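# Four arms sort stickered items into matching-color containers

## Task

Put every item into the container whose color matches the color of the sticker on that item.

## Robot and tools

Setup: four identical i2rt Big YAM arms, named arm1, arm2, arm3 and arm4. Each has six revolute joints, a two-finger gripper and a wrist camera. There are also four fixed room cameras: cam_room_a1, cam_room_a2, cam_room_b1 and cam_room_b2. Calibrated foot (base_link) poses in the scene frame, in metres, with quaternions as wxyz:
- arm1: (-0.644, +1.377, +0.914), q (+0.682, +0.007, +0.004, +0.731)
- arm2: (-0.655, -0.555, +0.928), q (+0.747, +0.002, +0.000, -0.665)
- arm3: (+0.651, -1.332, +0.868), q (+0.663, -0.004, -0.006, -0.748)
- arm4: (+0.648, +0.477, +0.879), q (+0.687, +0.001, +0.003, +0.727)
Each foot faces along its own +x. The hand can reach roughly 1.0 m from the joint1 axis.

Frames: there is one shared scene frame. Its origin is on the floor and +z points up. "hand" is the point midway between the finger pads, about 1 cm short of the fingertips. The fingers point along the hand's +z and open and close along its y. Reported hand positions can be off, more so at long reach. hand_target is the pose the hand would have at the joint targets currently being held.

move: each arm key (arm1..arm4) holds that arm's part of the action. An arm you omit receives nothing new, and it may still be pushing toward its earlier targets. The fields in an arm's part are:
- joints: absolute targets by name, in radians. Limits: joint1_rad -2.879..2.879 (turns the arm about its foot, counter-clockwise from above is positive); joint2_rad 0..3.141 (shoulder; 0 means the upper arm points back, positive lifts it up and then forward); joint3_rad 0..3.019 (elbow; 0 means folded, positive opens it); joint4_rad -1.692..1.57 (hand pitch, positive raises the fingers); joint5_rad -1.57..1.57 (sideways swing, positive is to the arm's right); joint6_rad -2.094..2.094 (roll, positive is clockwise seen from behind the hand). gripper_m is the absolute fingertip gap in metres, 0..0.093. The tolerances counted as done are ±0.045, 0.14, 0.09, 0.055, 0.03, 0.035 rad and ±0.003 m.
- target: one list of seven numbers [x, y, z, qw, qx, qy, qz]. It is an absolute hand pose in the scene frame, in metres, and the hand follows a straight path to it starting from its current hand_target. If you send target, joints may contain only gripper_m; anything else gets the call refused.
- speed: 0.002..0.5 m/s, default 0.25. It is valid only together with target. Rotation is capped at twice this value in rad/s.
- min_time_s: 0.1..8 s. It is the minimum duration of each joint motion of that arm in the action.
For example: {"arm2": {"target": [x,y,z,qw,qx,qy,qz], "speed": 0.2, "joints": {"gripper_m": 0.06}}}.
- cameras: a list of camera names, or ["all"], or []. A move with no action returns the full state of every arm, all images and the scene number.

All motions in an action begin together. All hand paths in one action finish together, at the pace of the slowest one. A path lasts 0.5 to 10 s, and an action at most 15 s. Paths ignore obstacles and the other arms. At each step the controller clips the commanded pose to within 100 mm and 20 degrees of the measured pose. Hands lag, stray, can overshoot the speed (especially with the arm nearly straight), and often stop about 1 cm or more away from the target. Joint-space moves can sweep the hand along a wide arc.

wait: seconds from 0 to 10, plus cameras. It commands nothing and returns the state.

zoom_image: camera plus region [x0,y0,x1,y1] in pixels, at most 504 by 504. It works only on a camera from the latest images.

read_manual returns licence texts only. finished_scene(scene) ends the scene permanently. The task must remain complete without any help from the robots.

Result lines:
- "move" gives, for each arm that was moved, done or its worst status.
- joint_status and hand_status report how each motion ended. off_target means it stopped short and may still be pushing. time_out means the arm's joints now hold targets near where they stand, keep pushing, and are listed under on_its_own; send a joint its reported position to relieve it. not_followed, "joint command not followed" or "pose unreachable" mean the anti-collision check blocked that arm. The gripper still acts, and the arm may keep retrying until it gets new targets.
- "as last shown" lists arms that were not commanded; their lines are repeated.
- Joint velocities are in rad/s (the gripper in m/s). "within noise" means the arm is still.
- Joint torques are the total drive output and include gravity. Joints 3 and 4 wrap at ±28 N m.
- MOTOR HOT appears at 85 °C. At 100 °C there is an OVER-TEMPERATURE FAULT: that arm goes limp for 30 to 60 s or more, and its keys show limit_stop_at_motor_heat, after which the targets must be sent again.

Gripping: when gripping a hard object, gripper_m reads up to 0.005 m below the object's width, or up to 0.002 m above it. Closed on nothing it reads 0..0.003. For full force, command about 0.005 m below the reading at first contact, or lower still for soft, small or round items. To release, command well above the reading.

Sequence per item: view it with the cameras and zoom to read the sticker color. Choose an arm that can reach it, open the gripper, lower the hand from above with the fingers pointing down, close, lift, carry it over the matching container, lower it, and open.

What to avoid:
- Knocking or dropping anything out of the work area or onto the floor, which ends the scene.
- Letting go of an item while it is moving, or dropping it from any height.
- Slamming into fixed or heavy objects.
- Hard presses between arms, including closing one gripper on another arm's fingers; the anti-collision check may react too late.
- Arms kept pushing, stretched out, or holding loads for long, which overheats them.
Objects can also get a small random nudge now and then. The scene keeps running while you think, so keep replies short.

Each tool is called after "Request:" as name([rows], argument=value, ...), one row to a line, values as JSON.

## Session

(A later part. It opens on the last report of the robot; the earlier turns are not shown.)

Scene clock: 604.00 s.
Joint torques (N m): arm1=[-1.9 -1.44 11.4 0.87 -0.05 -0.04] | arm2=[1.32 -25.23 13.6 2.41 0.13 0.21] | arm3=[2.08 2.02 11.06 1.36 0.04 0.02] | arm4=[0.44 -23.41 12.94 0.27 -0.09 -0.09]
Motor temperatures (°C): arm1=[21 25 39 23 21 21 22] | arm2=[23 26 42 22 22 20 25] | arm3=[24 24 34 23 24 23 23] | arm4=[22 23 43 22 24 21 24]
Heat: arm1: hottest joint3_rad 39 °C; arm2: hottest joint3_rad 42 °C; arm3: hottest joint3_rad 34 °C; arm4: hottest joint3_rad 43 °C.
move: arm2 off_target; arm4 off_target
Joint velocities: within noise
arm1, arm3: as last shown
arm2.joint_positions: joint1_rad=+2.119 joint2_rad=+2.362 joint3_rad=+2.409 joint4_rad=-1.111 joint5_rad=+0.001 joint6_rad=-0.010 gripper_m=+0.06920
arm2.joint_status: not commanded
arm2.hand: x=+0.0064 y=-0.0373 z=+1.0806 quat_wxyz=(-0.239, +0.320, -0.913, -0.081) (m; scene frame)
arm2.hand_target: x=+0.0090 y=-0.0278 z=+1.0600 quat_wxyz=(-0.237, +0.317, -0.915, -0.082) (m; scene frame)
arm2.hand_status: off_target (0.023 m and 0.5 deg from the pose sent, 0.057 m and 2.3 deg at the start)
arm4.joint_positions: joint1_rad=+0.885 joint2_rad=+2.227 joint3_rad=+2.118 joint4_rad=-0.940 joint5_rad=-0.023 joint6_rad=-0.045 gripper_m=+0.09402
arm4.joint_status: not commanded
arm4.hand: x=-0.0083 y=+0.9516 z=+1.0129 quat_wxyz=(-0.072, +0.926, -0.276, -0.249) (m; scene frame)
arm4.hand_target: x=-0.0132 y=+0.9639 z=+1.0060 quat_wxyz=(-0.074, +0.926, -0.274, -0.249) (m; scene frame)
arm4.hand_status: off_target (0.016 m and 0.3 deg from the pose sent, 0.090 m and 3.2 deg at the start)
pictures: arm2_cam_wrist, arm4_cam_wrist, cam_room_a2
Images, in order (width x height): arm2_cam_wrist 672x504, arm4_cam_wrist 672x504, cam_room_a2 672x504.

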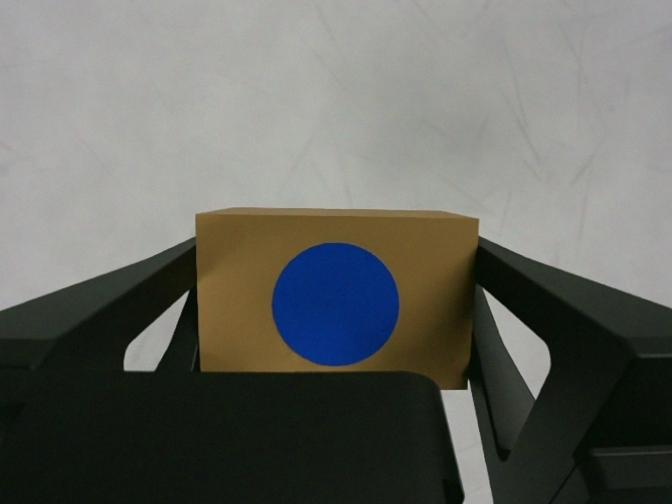

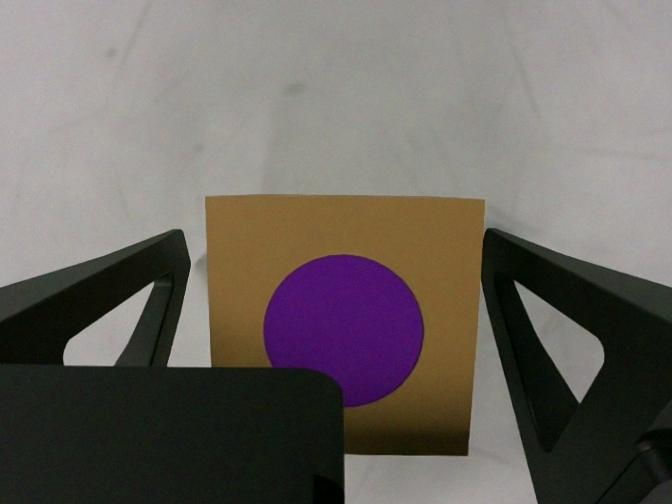

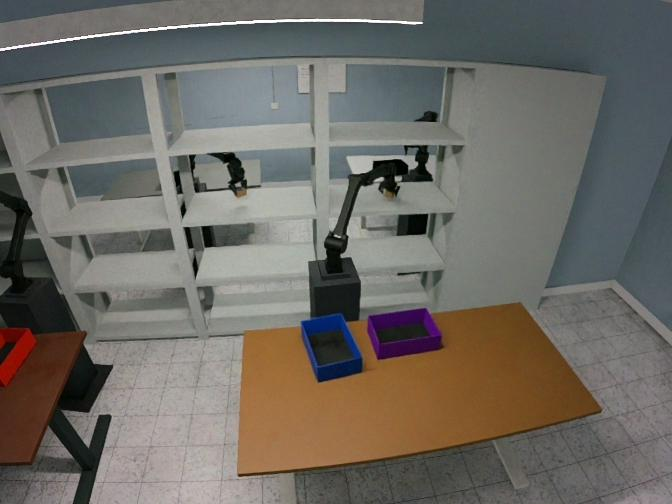

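Request:
move(arm2={"target": [0.01, -0.027, 1.025, 0.2366, -0.3168, 0.9149, 0.0819], "speed": 0.08}, arm4={"joints": {"gripper_m": 0.047}}, cameras=["arm4_cam_wrist", "cam_room_a2"])

Request:
zoom_image(camera="cam_room_a2", region=[190, 140, 290, 215])

Scene clock: 613.03 s.
Joint torques (N m): arm1=[-2.55 -1.55 11.66 0.9 -0.06 -0.04] | arm2=[1.26 -25.41 11.22 2.54 0.13 0.21] | arm3=[1.96 1.85 11 1.32 0.04 0.03] | arm4=[0.5 -23.24 12.88 0.42 -0.07 -0.08]
Motor temperatures (°C): arm1=[21 25 39 23 21 21 22] | arm2=[23 26 41 22 22 20 25] | arm3=[24 24 34 23 24 23 23] | arm4=[22 24 43 22 24 21 24]
Heat: arm1: hottest joint3_rad 39 °C; arm2: hottest joint3_rad 41 °C; arm3: hottest joint3_rad 34 °C; arm4: hottest joint3_rad 43 °C.
move: arm2 off_target; arm4 off_target
Joint velocities: within noise
arm1, arm3: as last shown
arm2.joint_positions: joint1_rad=+2.119 joint2_rad=+2.365 joint3_rad=+2.350 joint4_rad=-1.025 joint5_rad=+0.001 joint6_rad=-0.010 gripper_m=+0.06920
arm2.joint_status: not commanded
arm2.hand: x=+0.0115 y=-0.0333 z=+1.0591 quat_wxyz=(-0.250, +0.319, -0.910, -0.085) (m; scene frame)
arm2.hand_target: x=+0.0089 y=-0.0280 z=+1.0255 quat_wxyz=(-0.237, +0.317, -0.915, -0.082) (m; scene frame)
arm2.hand_status: off_target (0.035 m and 1.7 deg from the pose sent, 0.057 m and 0.5 deg at the start)
arm4.joint_positions: joint1_rad=+0.885 joint2_rad=+2.227 joint3_rad=+2.118 joint4_rad=-0.940 joint5_rad=-0.023 joint6_rad=-0.046 gripper_m=+0.05336
arm4.joint_status: gripper_m off_target (ended at +0.05340, target +0.04700)
arm4.hand: x=-0.0083 y=+0.9519 z=+1.0130 quat_wxyz=(-0.073, +0.926, -0.276, -0.249) (m; scene frame)
arm4.hand_target: x=-0.0131 y=+0.9641 z=+1.0060 quat_wxyz=(-0.074, +0.926, -0.274, -0.249) (m; scene frame)
arm4.hand_status: not commanded
pictures: arm4_cam_wrist, cam_room_a2
Images, in order (width x height): arm4_cam_wrist 672x504, cam_room_a2 672x504.

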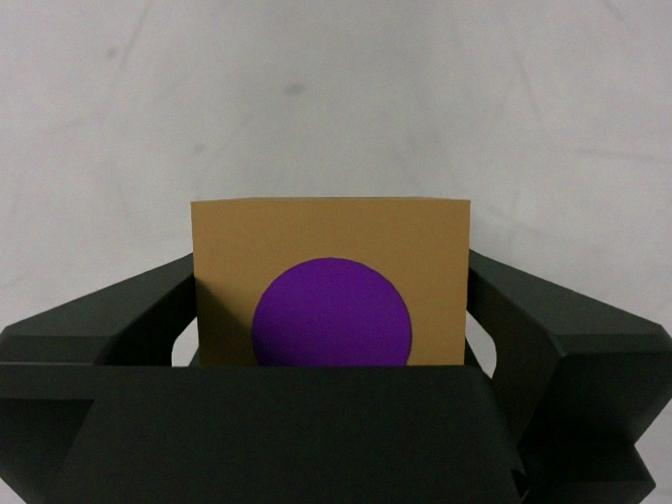

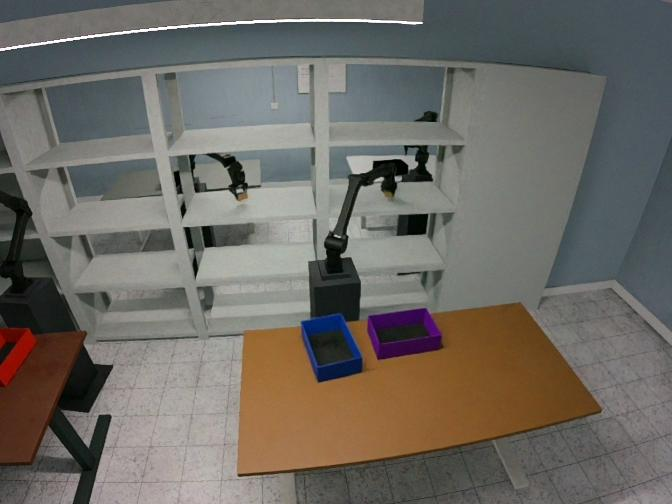

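Scaled by 5.040.

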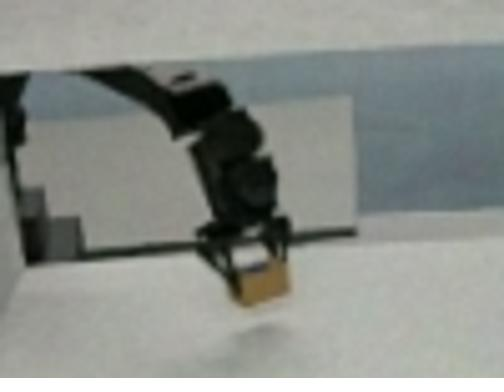

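Request:
move(arm2={"target": [0.008, -0.030, 0.998, 0.2366, -0.3168, 0.9149, 0.0819], "speed": 0.08}, arm4={"target": [0.0, 0.953, 1.065, 0.0735, -0.9261, 0.2743, 0.2481], "speed": 0.15}, cameras=["arm4_cam_wrist", "cam_room_a2", "arm2_cam_wrist"])

Request:
zoom_image(camera="cam_room_a2", region=[190, 140, 290, 215])

Scene clock: 620.77 s.
Joint torques (N m): arm1=[-2.49 -1.49 11.69 0.77 -0.05 -0.06] | arm2=[1.08 -25.58 11.07 2.54 0.11 0.2] | arm3=[1.96 1.9 11.02 1.39 0.04 0.02] | arm4=[0.44 -29.16 13.14 0.39 0 -0.05]
Motor temperatures (°C): arm1=[21 25 39 23 21 21 22] | arm2=[23 27 39 22 22 20 25] | arm3=[24 24 34 23 24 23 23] | arm4=[22 24 42 22 24 21 25]
Heat: arm1: hottest joint3_rad 39 °C; arm2: hottest joint3_rad 39 °C; arm3: hottest joint3_rad 34 °C; arm4: hottest joint3_rad 42 °C.
move: arm2 off_target; arm4 off_target
Joint velocities: within noise
arm1, arm3: as last shown
arm2.joint_positions: joint1_rad=+2.119 joint2_rad=+2.365 joint3_rad=+2.275 joint4_rad=-0.952 joint5_rad=+0.001 joint6_rad=-0.010 gripper_m=+0.06920
arm2.joint_status: not commanded
arm2.hand: x=+0.0101 y=-0.0344 z=+1.0303 quat_wxyz=(-0.249, +0.319, -0.910, -0.085) (m; scene frame)
arm2.hand_target: x=+0.0069 y=-0.0310 z=+0.9983 quat_wxyz=(-0.236, +0.317, -0.915, -0.082) (m; scene frame)
arm2.hand_status: off_target (0.033 m and 1.6 deg from the pose sent, 0.061 m and 1.7 deg at the start)
arm4.joint_positions: joint1_rad=+0.885 joint2_rad=+2.211 joint3_rad=+2.130 joint4_rad=-1.037 joint5_rad=-0.023 joint6_rad=-0.046 gripper_m=+0.05336
arm4.joint_status: not commanded
arm4.hand: x=+0.0065 y=+0.9412 z=+1.0202 quat_wxyz=(-0.061, +0.934, -0.278, -0.217) (m; scene frame)
arm4.hand_target: x=+0.0018 y=+0.9518 z=+1.0651 quat_wxyz=(-0.074, +0.926, -0.274, -0.248) (m; scene frame)
arm4.hand_status: off_target (0.047 m and 3.9 deg from the pose sent, 0.053 m and 0.2 deg at the start)
pictures: arm2_cam_wrist, arm4_cam_wrist, cam_room_a2
Images, in order (width x height): arm2_cam_wrist 672x504, arm4_cam_wrist 672x504, cam_room_a2 672x504.

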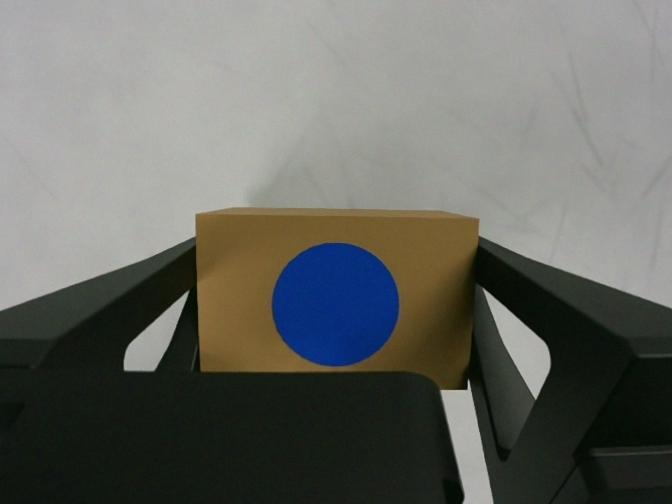

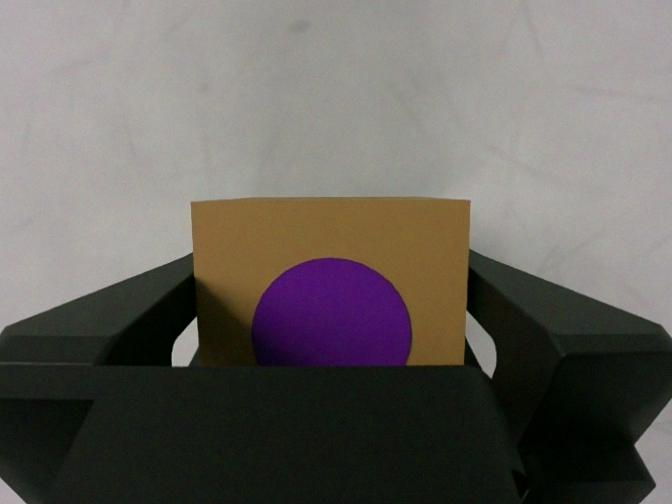

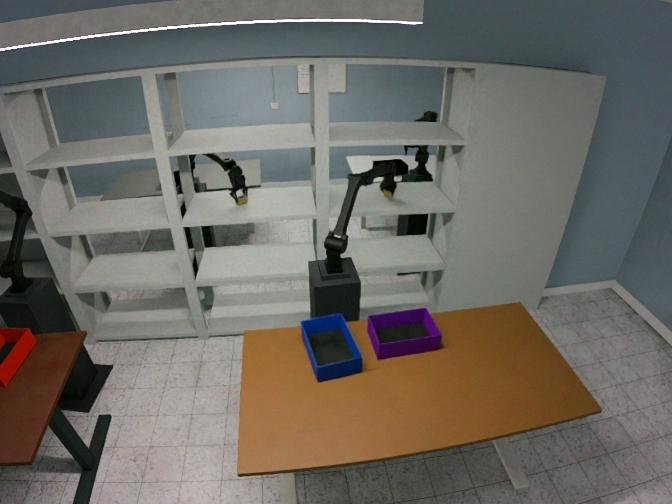

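Scaled by 5.040.

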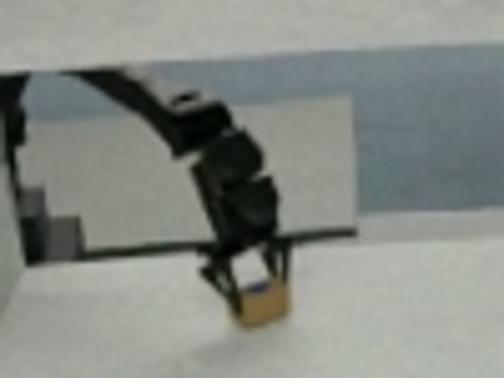

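Request:
move(arm2={"target": [0.008, -0.030, 0.978, 0.2206, -0.3182, 0.9189, 0.0764], "speed": 0.06}, arm4={"target": [0.03, 0.935, 1.11, 0.0735, -0.9261, 0.2743, 0.2481], "speed": 0.15}, cameras=["arm4_cam_wrist", "cam_room_a2", "arm2_cam_wrist"])

Request:
zoom_image(camera="cam_room_a2", region=[190, 140, 290, 215])

Request:
zoom_image(camera="cam_room_a2", region=[340, 130, 440, 205])

Scene clock: 628.80 s.
Joint torques (N m): arm1=[-2.9 -1.26 11.55 0.61 0 -0.02] | arm2=[1.14 -23.36 12.78 1.66 0.12 0.17] | arm3=[2.02 1.9 10.99 1.33 0.04 0.01] | arm4=[0.62 -24.7 9.09 0.47 -0.09 -0.08]
Motor temperatures (°C): arm1=[21 25 38 23 21 21 22] | arm2=[23 27 38 22 22 20 25] | arm3=[24 24 34 23 24 23 23] | arm4=[22 26 41 22 24 21 25]
Heat: arm1: hottest joint3_rad 38 °C; arm2: hottest joint3_rad 38 °C; arm3: hottest joint3_rad 34 °C; arm4: hottest joint3_rad 41 °C.
move: arm2 off_target; arm4 done
Joint velocities: within noise
arm1, arm3: as last shown
arm2.joint_positions: joint1_rad=+2.119 joint2_rad=+2.372 joint3_rad=+2.275 joint4_rad=-0.952 joint5_rad=+0.000 joint6_rad=-0.008 gripper_m=+0.06920
arm2.joint_status: not commanded
arm2.hand: x=+0.0098 y=-0.0344 z=+1.0244 quat_wxyz=(-0.246, +0.319, -0.912, -0.084) (m; scene frame)
arm2.hand_target: x=+0.0058 y=-0.0318 z=+0.9787 quat_wxyz=(-0.221, +0.318, -0.919, -0.076) (m; scene frame)
arm2.hand_status: off_target (0.047 m and 3.1 deg from the pose sent, 0.053 m and 3.6 deg at the start)
arm4.joint_positions: joint1_rad=+0.882 joint2_rad=+2.070 joint3_rad=+2.116 joint4_rad=-1.081 joint5_rad=-0.025 joint6_rad=-0.046 gripper_m=+0.05336
arm4.joint_status: not commanded
arm4.hand: x=+0.0250 y=+0.9311 z=+1.1153 quat_wxyz=(-0.075, +0.924, -0.276, -0.255) (m; scene frame)
arm4.hand_target: x=+0.0301 y=+0.9350 z=+1.1100 quat_wxyz=(-0.073, +0.926, -0.274, -0.248) (m; scene frame)
arm4.hand_status: done (0.008 m and 0.9 deg from the pose sent, 0.093 m and 3.9 deg at the start)
pictures: arm2_cam_wrist, arm4_cam_wrist, cam_room_a2
Images, in order (width x height): arm2_cam_wrist 672x504, arm4_cam_wrist 672x504, cam_room_a2 672x504.

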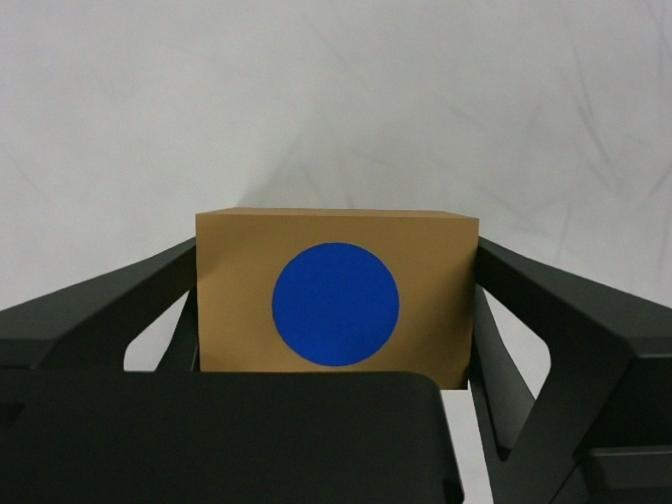

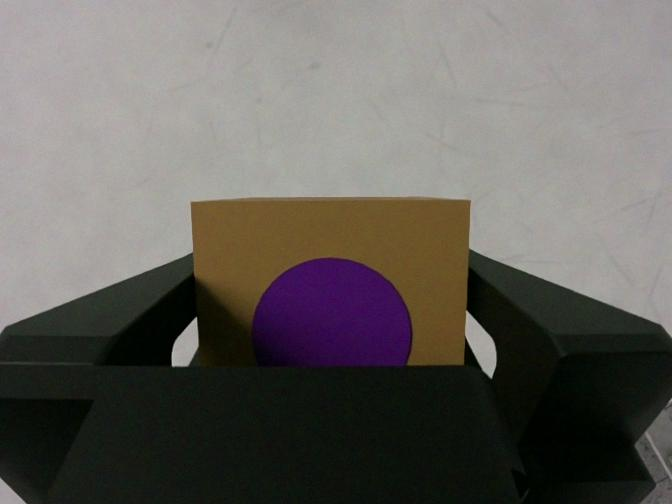

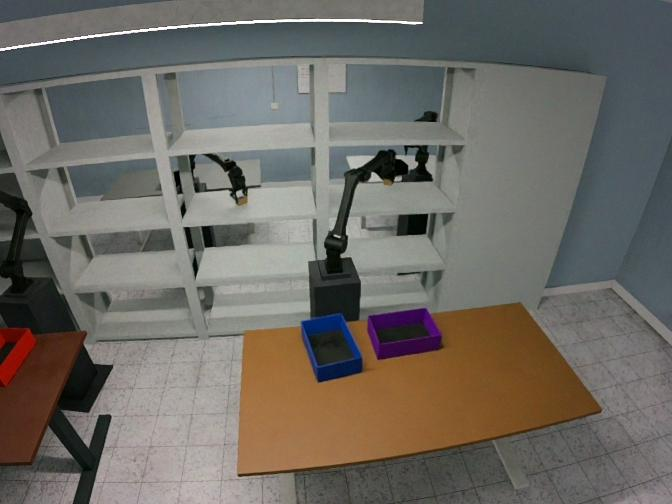

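Scaled by 5.040.

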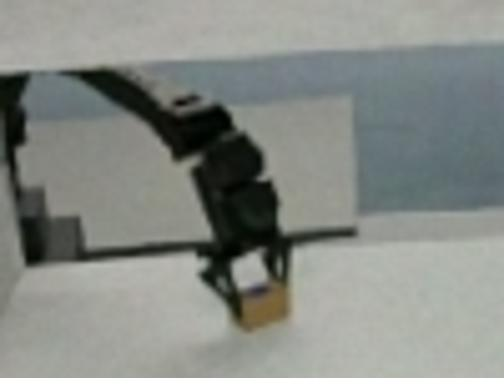

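Scaled by 5.040.

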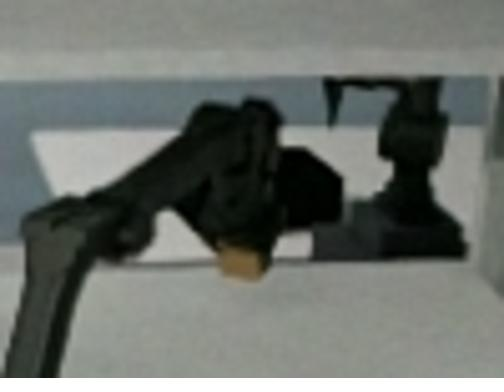

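Request:
move(arm2={"target": [0.008, -0.030, 0.96, 0.2206, -0.3182, 0.9189, 0.0764], "speed": 0.06}, arm4={"target": [0.35, 0.70, 1.16, 0.0735, -0.9261, 0.2743, 0.2481], "speed": 0.25}, cameras=["arm4_cam_wrist", "cam_room_a2", "arm2_cam_wrist"])

Request:
zoom_image(camera="cam_room_a2", region=[220, 180, 270, 215])

Scene clock: 638.93 s.
Joint torques (N m): arm1=[-2.43 -0.62 11.45 0.79 -0.02 -0.04] | arm2=[1.14 -23.12 9.94 2.58 0.12 0.17] | arm3=[2.02 2.02 10.99 1.36 0.03 0.02] | arm4=[0.15 -5.89 9.36 0.51 -0.06 -0.09]
Motor temperatures (°C): arm1=[21 25 38 23 21 21 22] | arm2=[23 28 37 22 22 20 25] | arm3=[24 24 34 23 24 23 23] | arm4=[22 27 41 22 24 21 26]
Heat: arm1: hottest joint3_rad 38 °C; arm2: hottest joint3_rad 37 °C; arm3: hottest joint3_rad 34 °C; arm4: hottest joint3_rad 41 °C.
move: arm2 off_target; arm4 done
Joint velocities: within noise
arm1.joint_positions: joint1_rad=-2.254 joint2_rad=+0.897 joint3_rad=+0.885 joint4_rad=-1.093 joint5_rad=-0.011 joint6_rad=-0.003 gripper_m=+0.09294
arm1.joint_status: not commanded
arm1.hand: x=-0.3679 y=+1.1866 z=+1.1520 quat_wxyz=(-0.214, -0.291, -0.930, +0.066) (m; scene frame)
arm1.hand_target: x=-0.3700 y=+1.1850 z=+1.1501 quat_wxyz=(-0.207, -0.292, -0.932, +0.065) (m; scene frame)
arm1.hand_status: not commanded
arm2.joint_positions: joint1_rad=+2.119 joint2_rad=+2.374 joint3_rad=+2.275 joint4_rad=-0.934 joint5_rad=+0.000 joint6_rad=-0.008 gripper_m=+0.06920
arm2.joint_status: not commanded
arm2.hand: x=+0.0129 y=-0.0320 z=+1.0254 quat_wxyz=(-0.253, +0.318, -0.909, -0.087) (m; scene frame)
arm2.hand_target: x=+0.0046 y=-0.0328 z=+0.9617 quat_wxyz=(-0.220, +0.318, -0.919, -0.076) (m; scene frame)
arm2.hand_status: off_target (0.066 m and 4.1 deg from the pose sent, 0.065 m and 3.2 deg at the start)
arm3: as last shown
arm4.joint_positions: joint1_rad=+0.872 joint2_rad=+0.973 joint3_rad=+1.013 joint4_rad=-1.073 joint5_rad=-0.030 joint6_rad=-0.054 gripper_m=+0.05336
arm4.joint_status: not commanded
arm4.hand: x=+0.3473 y=+0.6983 z=+1.1638 quat_wxyz=(-0.075, +0.923, -0.276, -0.256) (m; scene frame)
arm4.hand_target: x=+0.3499 y=+0.7000 z=+1.1601 quat_wxyz=(-0.073, +0.926, -0.274, -0.248) (m; scene frame)
arm4.hand_status: done (0.005 m and 1.0 deg from the pose sent, 0.401 m and 0.9 deg at the start)
pictures: arm2_cam_wrist, arm4_cam_wrist, cam_room_a2
Images, in order (width x height): arm2_cam_wrist 672x504, arm4_cam_wrist 672x504, cam_room_a2 672x504.

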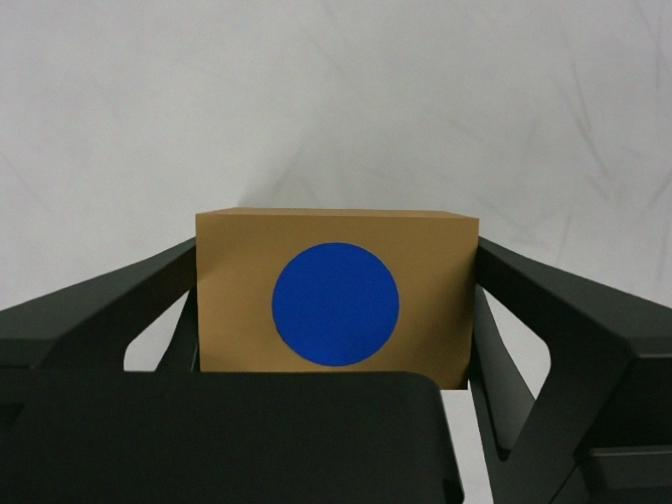

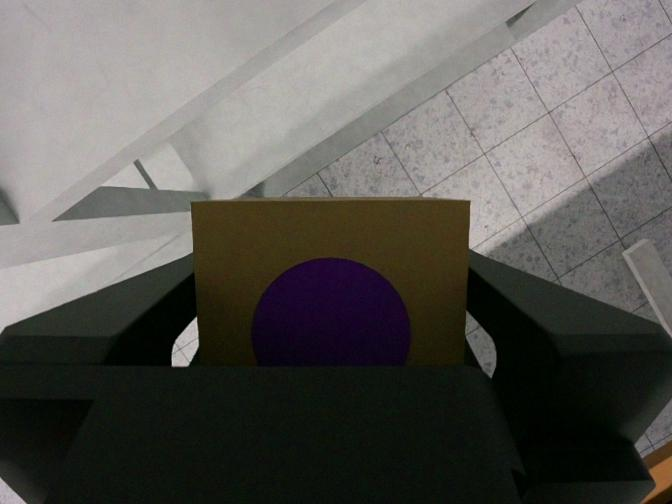

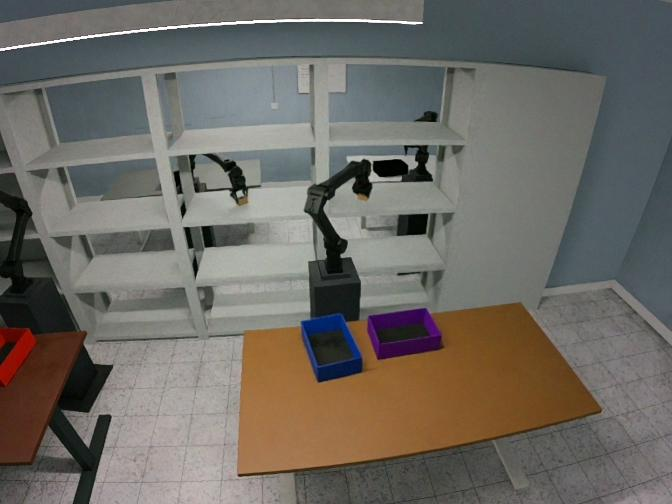

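Scaled by 10.080.

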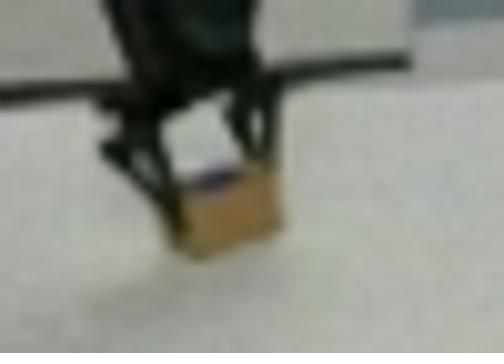

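Request:
move(arm2={"target": [0.008, -0.030, 1.01, 0.2206, -0.3182, 0.9189, 0.0764], "speed": 0.06}, arm4={"joints": {"joint1_rad": -0.6, "joint2_rad": 0.696, "joint3_rad": 1.044, "joint4_rad": -1.429, "joint5_rad": 0, "joint6_rad": 0}, "min_time_s": 3}, cameras=["arm4_cam_wrist", "arm2_cam_wrist"])

Scene clock: 647.43 s.
Joint torques (N m): arm1=[-2.84 -2.02 11.55 0.87 -0.04 -0.03] | arm2=[1.2 -24.35 16.59 0.98 0.11 0.14] | arm3=[2.02 1.9 11.03 1.35 0.04 0.02] | arm4=[0.62 -2.37 10.95 0.49 0.17 0.16]
Motor temperatures (°C): arm1=[21 25 38 23 21 21 22] | arm2=[23 28 36 22 22 20 25] | arm3=[24 24 34 23 24 23 23] | arm4=[22 26 40 22 24 21 26]
Heat: arm1: hottest joint3_rad 38 °C; arm2: hottest joint3_rad 36 °C; arm3: hottest joint3_rad 34 °C; arm4: hottest joint3_rad 40 °C.
move: arm2 off_target; arm4 done
Joint velocities: within noise
arm1: as last shown
arm2.joint_positions: joint1_rad=+2.119 joint2_rad=+2.374 joint3_rad=+2.293 joint4_rad=-1.008 joint5_rad=+0.000 joint6_rad=-0.004 gripper_m=+0.06920
arm2.joint_status: not commanded
arm2.hand: x=+0.0035 y=-0.0394 z=+1.0249 quat_wxyz=(-0.227, +0.319, -0.917, -0.078) (m; scene frame)
arm2.hand_target: x=+0.0070 y=-0.0308 z=+1.0099 quat_wxyz=(-0.222, +0.318, -0.919, -0.077) (m; scene frame)
arm2.hand_status: off_target (0.018 m and 0.8 deg from the pose sent, 0.016 m and 4.1 deg at the start)
arm3.joint_positions: joint1_rad=+1.680 joint2_rad=+0.642 joint3_rad=+1.391 joint4_rad=-1.294 joint5_rad=+0.000 joint6_rad=-0.007 gripper_m=+0.09400
arm3.joint_status: not commanded
arm3.hand: x=+0.9015 y=-1.3276 z=+1.4109 quat_wxyz=(-0.491, +0.001, -0.871, +0.011) (m; scene frame)
arm3.hand_target: x=+0.8986 y=-1.3248 z=+1.4269 quat_wxyz=(-0.502, +0.003, -0.865, +0.006) (m; scene frame)
arm3.hand_status: not commanded
arm4.joint_positions: joint1_rad=-0.597 joint2_rad=+0.705 joint3_rad=+1.013 joint4_rad=-1.419 joint5_rad=-0.002 joint6_rad=-0.014 gripper_m=+0.05341
arm4.joint_status: all done
arm4.hand: x=+0.7788 y=+0.6940 z=+1.1990 quat_wxyz=(-0.196, +0.486, -0.844, -0.111) (m; scene frame)
arm4.hand_target: x=+0.7794 y=+0.6925 z=+1.2147 quat_wxyz=(-0.208, +0.477, -0.846, -0.119) (m; scene frame)
arm4.hand_status: not commanded
pictures: arm2_cam_wrist, arm4_cam_wrist
Images, in order (width x height): arm2_cam_wrist 672x504, arm4_cam_wrist 672x504.

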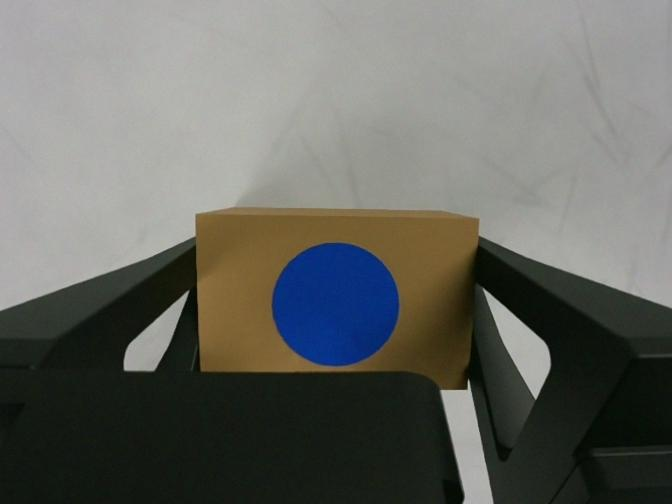

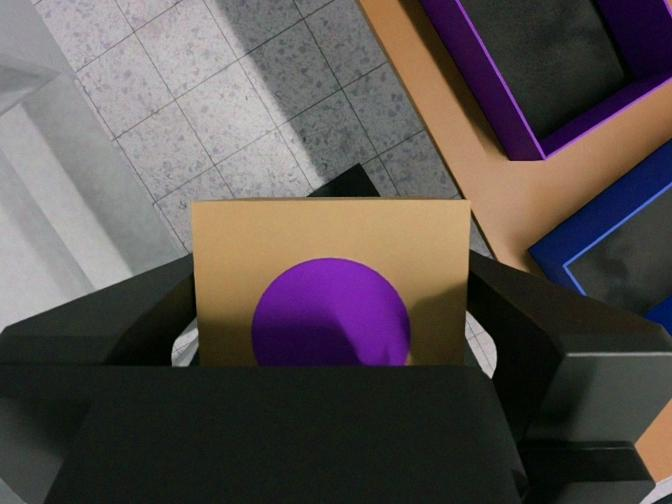

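Request:
move(arm2={"joints": {"gripper_m": 0.088}}, arm4={"target": [1.12, 0.74, 0.96, 0.2668, -0.2407, 0.9306, 0.069], "speed": 0.25}, cameras=["arm4_cam_wrist", "arm2_cam_wrist"])

Scene clock: 670.20 s.
Joint torques (N m): arm1=[-2.43 -1.9 11.52 0.64 0 -0.04] | arm2=[1.2 -24.59 16.59 1.14 0.11 0.15] | arm3=[1.96 1.73 11.02 1.39 0.03 0.01] | arm4=[0.38 -13.74 10.92 1.33 0.17 0.16]
Motor temperatures (°C): arm1=[21 24 38 23 21 21 22] | arm2=[23 30 37 22 22 20 25] | arm3=[24 24 35 23 24 23 23] | arm4=[22 25 38 22 24 21 26]
Heat: arm1: hottest joint3_rad 38 °C; arm2: hottest joint3_rad 37 °C; arm3: hottest joint3_rad 35 °C; arm4: hottest joint3_rad 38 °C.
move: arm2 done; arm4 off_target
Joint velocities: within noise
arm1, arm3: as last shown
arm2.joint_positions: joint1_rad=+2.119 joint2_rad=+2.376 joint3_rad=+2.293 joint4_rad=-1.013 joint5_rad=+0.001 joint6_rad=-0.004 gripper_m=+0.08792
arm2.joint_status: all done
arm2.hand: x=+0.0027 y=-0.0401 z=+1.0223 quat_wxyz=(-0.224, +0.319, -0.918, -0.077) (m; scene frame)
arm2.hand_target: x=+0.0071 y=-0.0308 z=+1.0100 quat_wxyz=(-0.222, +0.318, -0.919, -0.077) (m; scene frame)
arm2.hand_status: not commanded
arm4.joint_positions: joint1_rad=-1.114 joint2_rad=+1.562 joint3_rad=+0.923 joint4_rad=-0.426 joint5_rad=-0.003 joint6_rad=-0.012 gripper_m=+0.05341
arm4.joint_status: not commanded
arm4.hand: x=+1.0953 y=+0.7296 z=+0.9411 quat_wxyz=(-0.239, +0.252, -0.936, -0.062) (m; scene frame)
arm4.hand_target: x=+1.1185 y=+0.7391 z=+0.9608 quat_wxyz=(-0.267, +0.241, -0.931, -0.069) (m; scene frame)
arm4.hand_status: off_target (0.033 m and 3.5 deg from the pose sent, 0.419 m and 31.4 deg at the start)
pictures: arm2_cam_wrist, arm4_cam_wrist
Images, in order (width x height): arm2_cam_wrist 672x504, arm4_cam_wrist 672x504.

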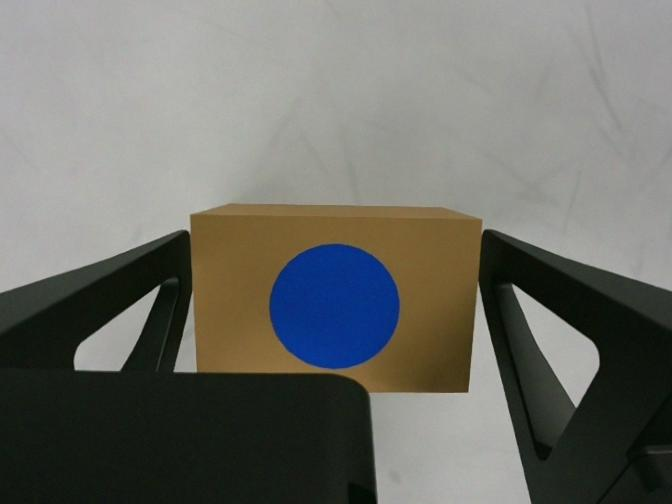

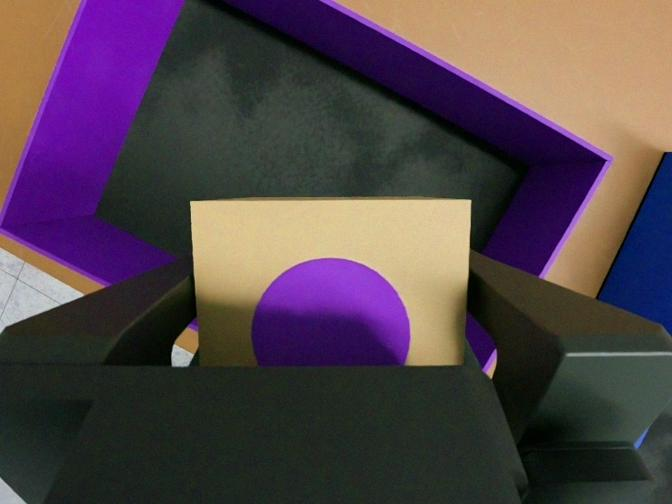

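Request:
move(arm2={"target": [-0.06, -0.085, 1.095, 0.2206, -0.3182, 0.9189, 0.0764], "speed": 0.1}, arm4={"target": [1.125, 0.76, 0.775, 0.2668, -0.2407, 0.9306, 0.069], "speed": 0.15}, cameras=["arm4_cam_wrist", "arm2_cam_wrist", "cam_room_a2"])

Scene clock: 683.90 s.
Joint torques (N m): arm1=[-2.55 -1.55 11.54 0.79 -0.08 -0.04] | arm2=[1.08 -25.76 10.33 2.11 0.08 0.13] | arm3=[1.9 1.9 10.99 1.32 0.03 0.01] | arm4=[1.2 -16.21 5.49 1.42 0.18 0.14]
Motor temperatures (°C): arm1=[21 24 39 23 21 21 22] | arm2=[23 29 38 22 22 20 25] | arm3=[24 24 35 23 24 23 23] | arm4=[22 24 38 22 24 21 26]
Heat: arm1: hottest joint3_rad 39 °C; arm2: hottest joint3_rad 38 °C; arm3: hottest joint3_rad 35 °C; arm4: hottest joint3_rad 38 °C.
move: arm2 done; arm4 done
Joint velocities: within noise
arm1, arm3: as last shown
arm2.joint_positions: joint1_rad=+2.119 joint2_rad=+2.093 joint3_rad=+1.997 joint4_rad=-1.007 joint5_rad=+0.001 joint6_rad=-0.004 gripper_m=+0.08792
arm2.joint_status: not commanded
arm2.hand: x=-0.0558 y=-0.0861 z=+1.0974 quat_wxyz=(-0.221, +0.319, -0.918, -0.076) (m; scene frame)
arm2.hand_target: x=-0.0600 y=-0.0851 z=+1.0949 quat_wxyz=(-0.220, +0.318, -0.919, -0.076) (m; scene frame)
arm2.hand_status: done (0.005 m and 0.1 deg from the pose sent, 0.106 m and 0.4 deg at the start)
arm4.joint_positions: joint1_rad=-1.094 joint2_rad=+1.993 joint3_rad=+0.911 joint4_rad=+0.054 joint5_rad=+0.014 joint6_rad=+0.016 gripper_m=+0.05341
arm4.joint_status: not commanded
arm4.hand: x=+1.1194 y=+0.7523 z=+0.7743 quat_wxyz=(-0.257, +0.245, -0.933, -0.065) (m; scene frame)
arm4.hand_target: x=+1.1247 y=+0.7599 z=+0.7751 quat_wxyz=(-0.267, +0.241, -0.931, -0.069) (m; scene frame)
arm4.hand_status: done (0.010 m and 1.3 deg from the pose sent, 0.171 m and 3.5 deg at the start)
pictures: arm2_cam_wrist, arm4_cam_wrist, cam_room_a2
Images, in order (width x height): arm2_cam_wrist 672x504, arm4_cam_wrist 672x504, cam_room_a2 672x504.

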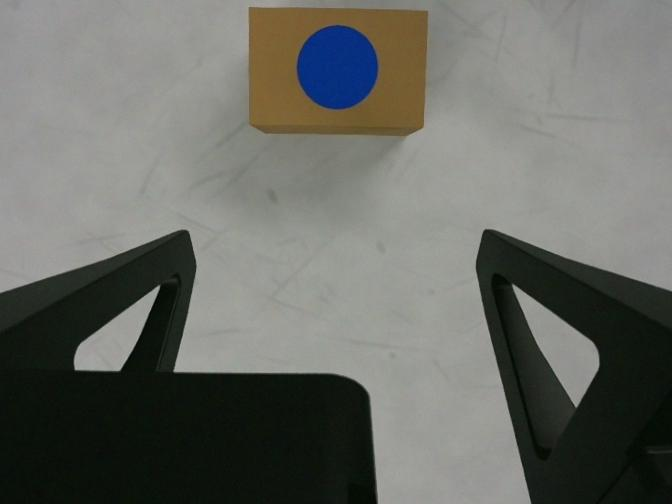

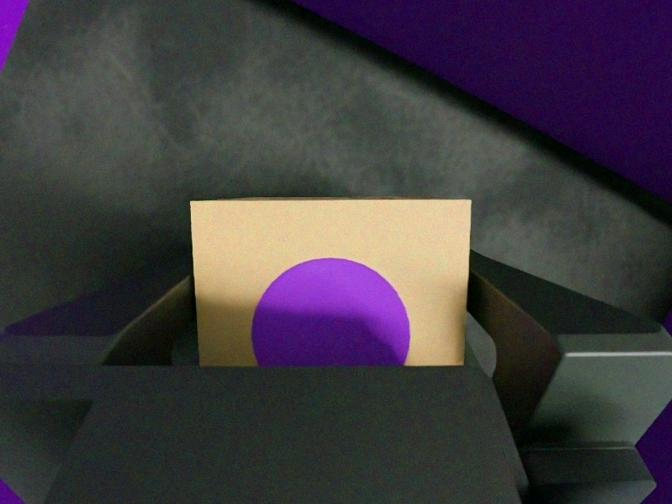

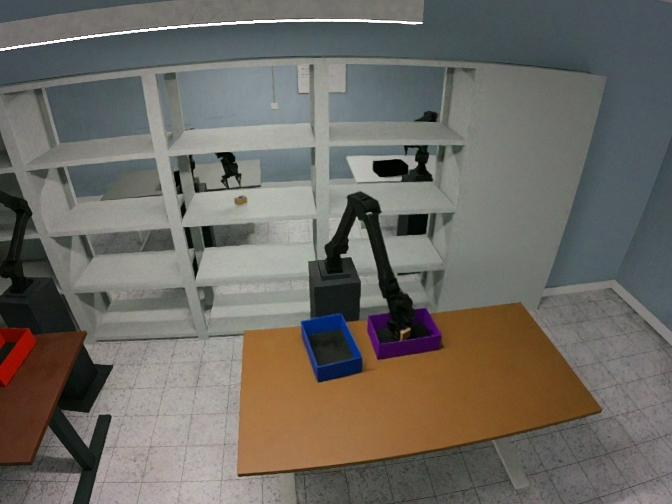

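Request:
move(arm2={"target": [-0.41, -0.365, 1.17, 0.2206, -0.3182, 0.9189, 0.0764], "speed": 0.25}, arm4={"target": [1.115, 0.757, 0.725, 0.2668, -0.2407, 0.9306, 0.069], "speed": 0.1}, cameras=["arm4_cam_wrist", "cam_room_a2"])

Request:
zoom_image(camera="cam_room_a2", region=[360, 290, 450, 360])

Scene clock: 692.10 s.
Joint torques (N m): arm1=[-2.2 -1.79 11.67 0.7 -0.06 -0.04] | arm2=[0.56 -3.66 10.69 1.24 -0.08 0.07] | arm3=[1.96 1.9 11.03 1.33 0.04 0.02] | arm4=[1.49 -14.68 4.01 1.54 0.27 0.16]
Motor temperatures (°C): arm1=[21 24 39 23 21 21 22] | arm2=[23 30 38 22 22 20 24] | arm3=[24 24 35 23 24 23 23] | arm4=[22 24 37 22 24 21 26]
Heat: arm1: hottest joint3_rad 39 °C; arm2: hottest joint3_rad 38 °C; arm3: hottest joint3_rad 35 °C; arm4: hottest joint3_rad 37 °C.
move: arm2 off_target; arm4 off_target
Joint velocities: within noise
arm1, arm3: as last shown
arm2.joint_positions: joint1_rad=+2.119 joint2_rad=+0.823 joint3_rad=+0.864 joint4_rad=-1.106 joint5_rad=+0.001 joint6_rad=-0.004 gripper_m=+0.08792
arm2.joint_status: not commanded
arm2.hand: x=-0.4066 y=-0.3615 z=+1.1826 quat_wxyz=(-0.239, +0.318, -0.914, -0.082) (m; scene frame)
arm2.hand_target: x=-0.4101 y=-0.3651 z=+1.1702 quat_wxyz=(-0.220, +0.318, -0.919, -0.076) (m; scene frame)
arm2.hand_status: off_target (0.014 m and 2.2 deg from the pose sent, 0.457 m and 0.1 deg at the start)
arm4.joint_positions: joint1_rad=-1.090 joint2_rad=+2.091 joint3_rad=+0.911 joint4_rad=+0.189 joint5_rad=+0.018 joint6_rad=+0.023 gripper_m=+0.05341
arm4.joint_status: not commanded
arm4.hand: x=+1.1218 y=+0.7555 z=+0.7405 quat_wxyz=(-0.274, +0.241, -0.928, -0.070) (m; scene frame)
arm4.hand_target: x=+1.1146 y=+0.7566 z=+0.7255 quat_wxyz=(-0.267, +0.241, -0.931, -0.069) (m; scene frame)
arm4.hand_status: off_target (0.017 m and 0.9 deg from the pose sent, 0.050 m and 1.3 deg at the start)
pictures: arm4_cam_wrist, cam_room_a2
Images, in order (width x height): arm4_cam_wrist 672x504, cam_room_a2 672x504.

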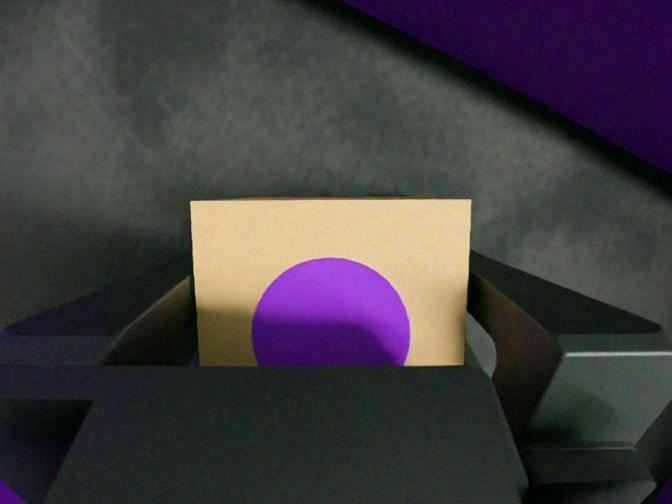

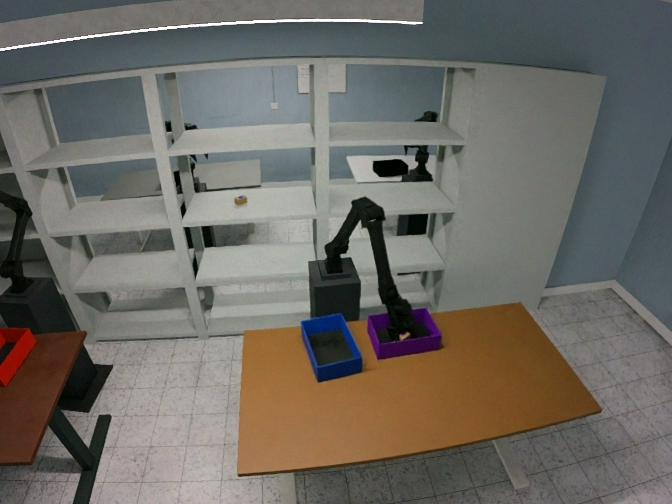

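Scaled by 5.600.

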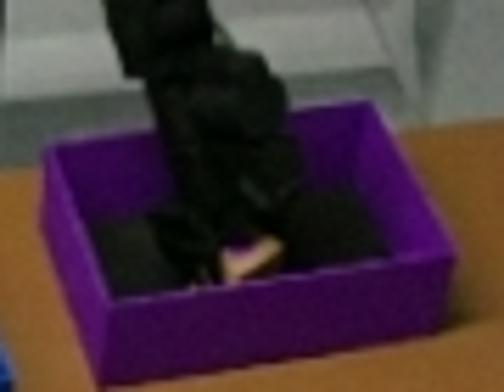

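Request:
move(arm4={"target": [1.11, 0.752, 0.705, 0.2424, -0.2424, 0.9372, 0.0627], "speed": 0.08}, cameras=["arm4_cam_wrist", "cam_room_a2"])

Request:
zoom_image(camera="cam_room_a2", region=[360, 290, 450, 360])

Scene clock: 696.23 s.
Joint torques (N m): arm1=[-2.08 -1.79 11.59 0.77 -0.07 -0.06] | arm2=[0.5 -3.6 10.66 1.21 -0.07 0.07] | arm3=[2.02 1.9 11 1.37 0.04 0.02] | arm4=[1.49 -12.57 5 0.29 0.06 0.14]
Motor temperatures (°C): arm1=[21 24 39 23 21 21 22] | arm2=[23 29 38 22 22 20 24] | arm3=[24 24 35 23 24 23 23] | arm4=[22 24 36 22 24 21 26]
Heat: arm1: hottest joint3_rad 39 °C; arm2: hottest joint3_rad 38 °C; arm3: hottest joint3_rad 35 °C; arm4: hottest joint3_rad 36 °C.
move: arm4 off_target
Joint velocities: within noise
arm1, arm2, arm3: as last shown
arm4.joint_positions: joint1_rad=-1.090 joint2_rad=+2.093 joint3_rad=+0.911 joint4_rad=+0.189 joint5_rad=+0.018 joint6_rad=+0.023 gripper_m=+0.05341
arm4.joint_status: not commanded
arm4.hand: x=+1.1213 y=+0.7552 z=+0.7393 quat_wxyz=(-0.273, +0.241, -0.928, -0.070) (m; scene frame)
arm4.hand_target: x=+1.1082 y=+0.7507 z=+0.7071 quat_wxyz=(-0.243, +0.242, -0.937, -0.062) (m; scene frame)
arm4.hand_status: off_target (0.036 m and 3.8 deg from the pose sent, 0.038 m and 3.9 deg at the start)
pictures: arm4_cam_wrist, cam_room_a2
Images, in order (width x height): arm4_cam_wrist 672x504, cam_room_a2 672x504.

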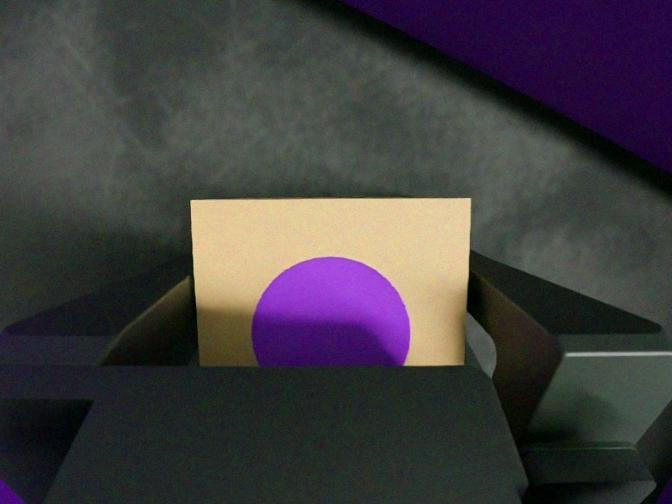

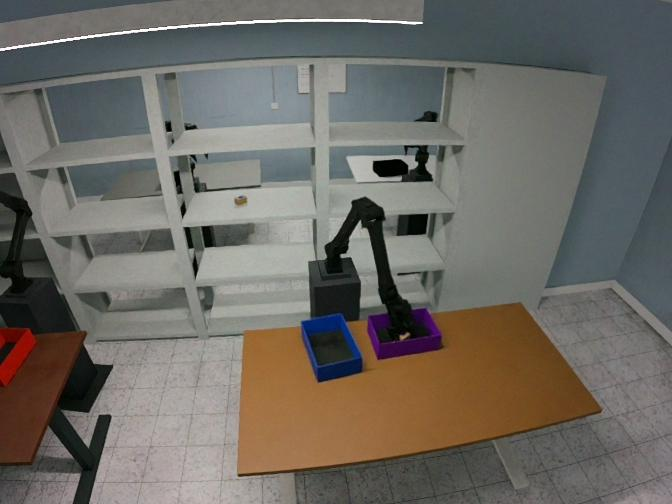

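Scaled by 5.600.

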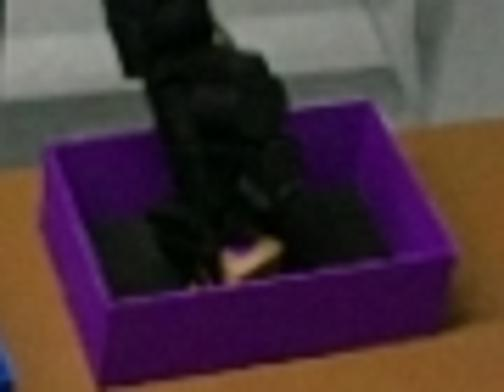

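Request:
move(arm4={"joints": {"gripper_m": 0.085}}, cameras=["arm4_cam_wrist"])

Scene clock: 701.50 s.
Joint torques (N m): arm1=[-2.02 -1.55 11.45 0.7 -0.03 -0.05] | arm2=[0.56 -3.66 10.69 1.2 -0.09 0.07] | arm3=[1.96 1.9 11 1.36 0.03 0.02] | arm4=[-0.03 -13.27 4.53 0.27 0.16 0.12]
Motor temperatures (°C): arm1=[21 24 39 23 21 21 22] | arm2=[23 29 38 22 22 20 24] | arm3=[24 24 35 23 24 23 23] | arm4=[22 24 36 22 24 21 26]
Heat: arm1: hottest joint3_rad 39 °C; arm2: hottest joint3_rad 38 °C; arm3: hottest joint3_rad 35 °C; arm4: hottest joint3_rad 36 °C.
move: arm4 done
Joint velocities: within noise
arm1, arm2, arm3: as last shown
arm4.joint_positions: joint1_rad=-1.081 joint2_rad=+2.102 joint3_rad=+0.917 joint4_rad=+0.190 joint5_rad=+0.016 joint6_rad=+0.023 gripper_m=+0.08490
arm4.joint_status: all done
arm4.hand: x=+1.1199 y=+0.7605 z=+0.7369 quat_wxyz=(-0.272, +0.246, -0.927, -0.071) (m; scene frame)
arm4.hand_target: x=+1.1083 y=+0.7507 z=+0.7071 quat_wxyz=(-0.243, +0.242, -0.937, -0.062) (m; scene frame)
arm4.hand_status: not commanded
pictures: arm4_cam_wrist
Images, in order (width x height): arm4_cam_wrist 672x504.

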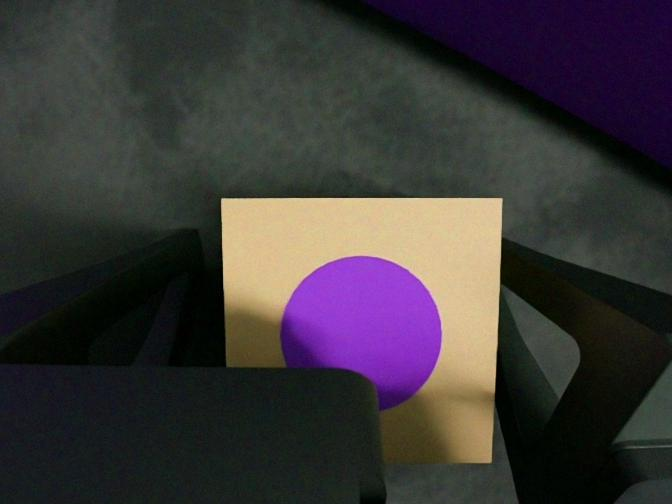

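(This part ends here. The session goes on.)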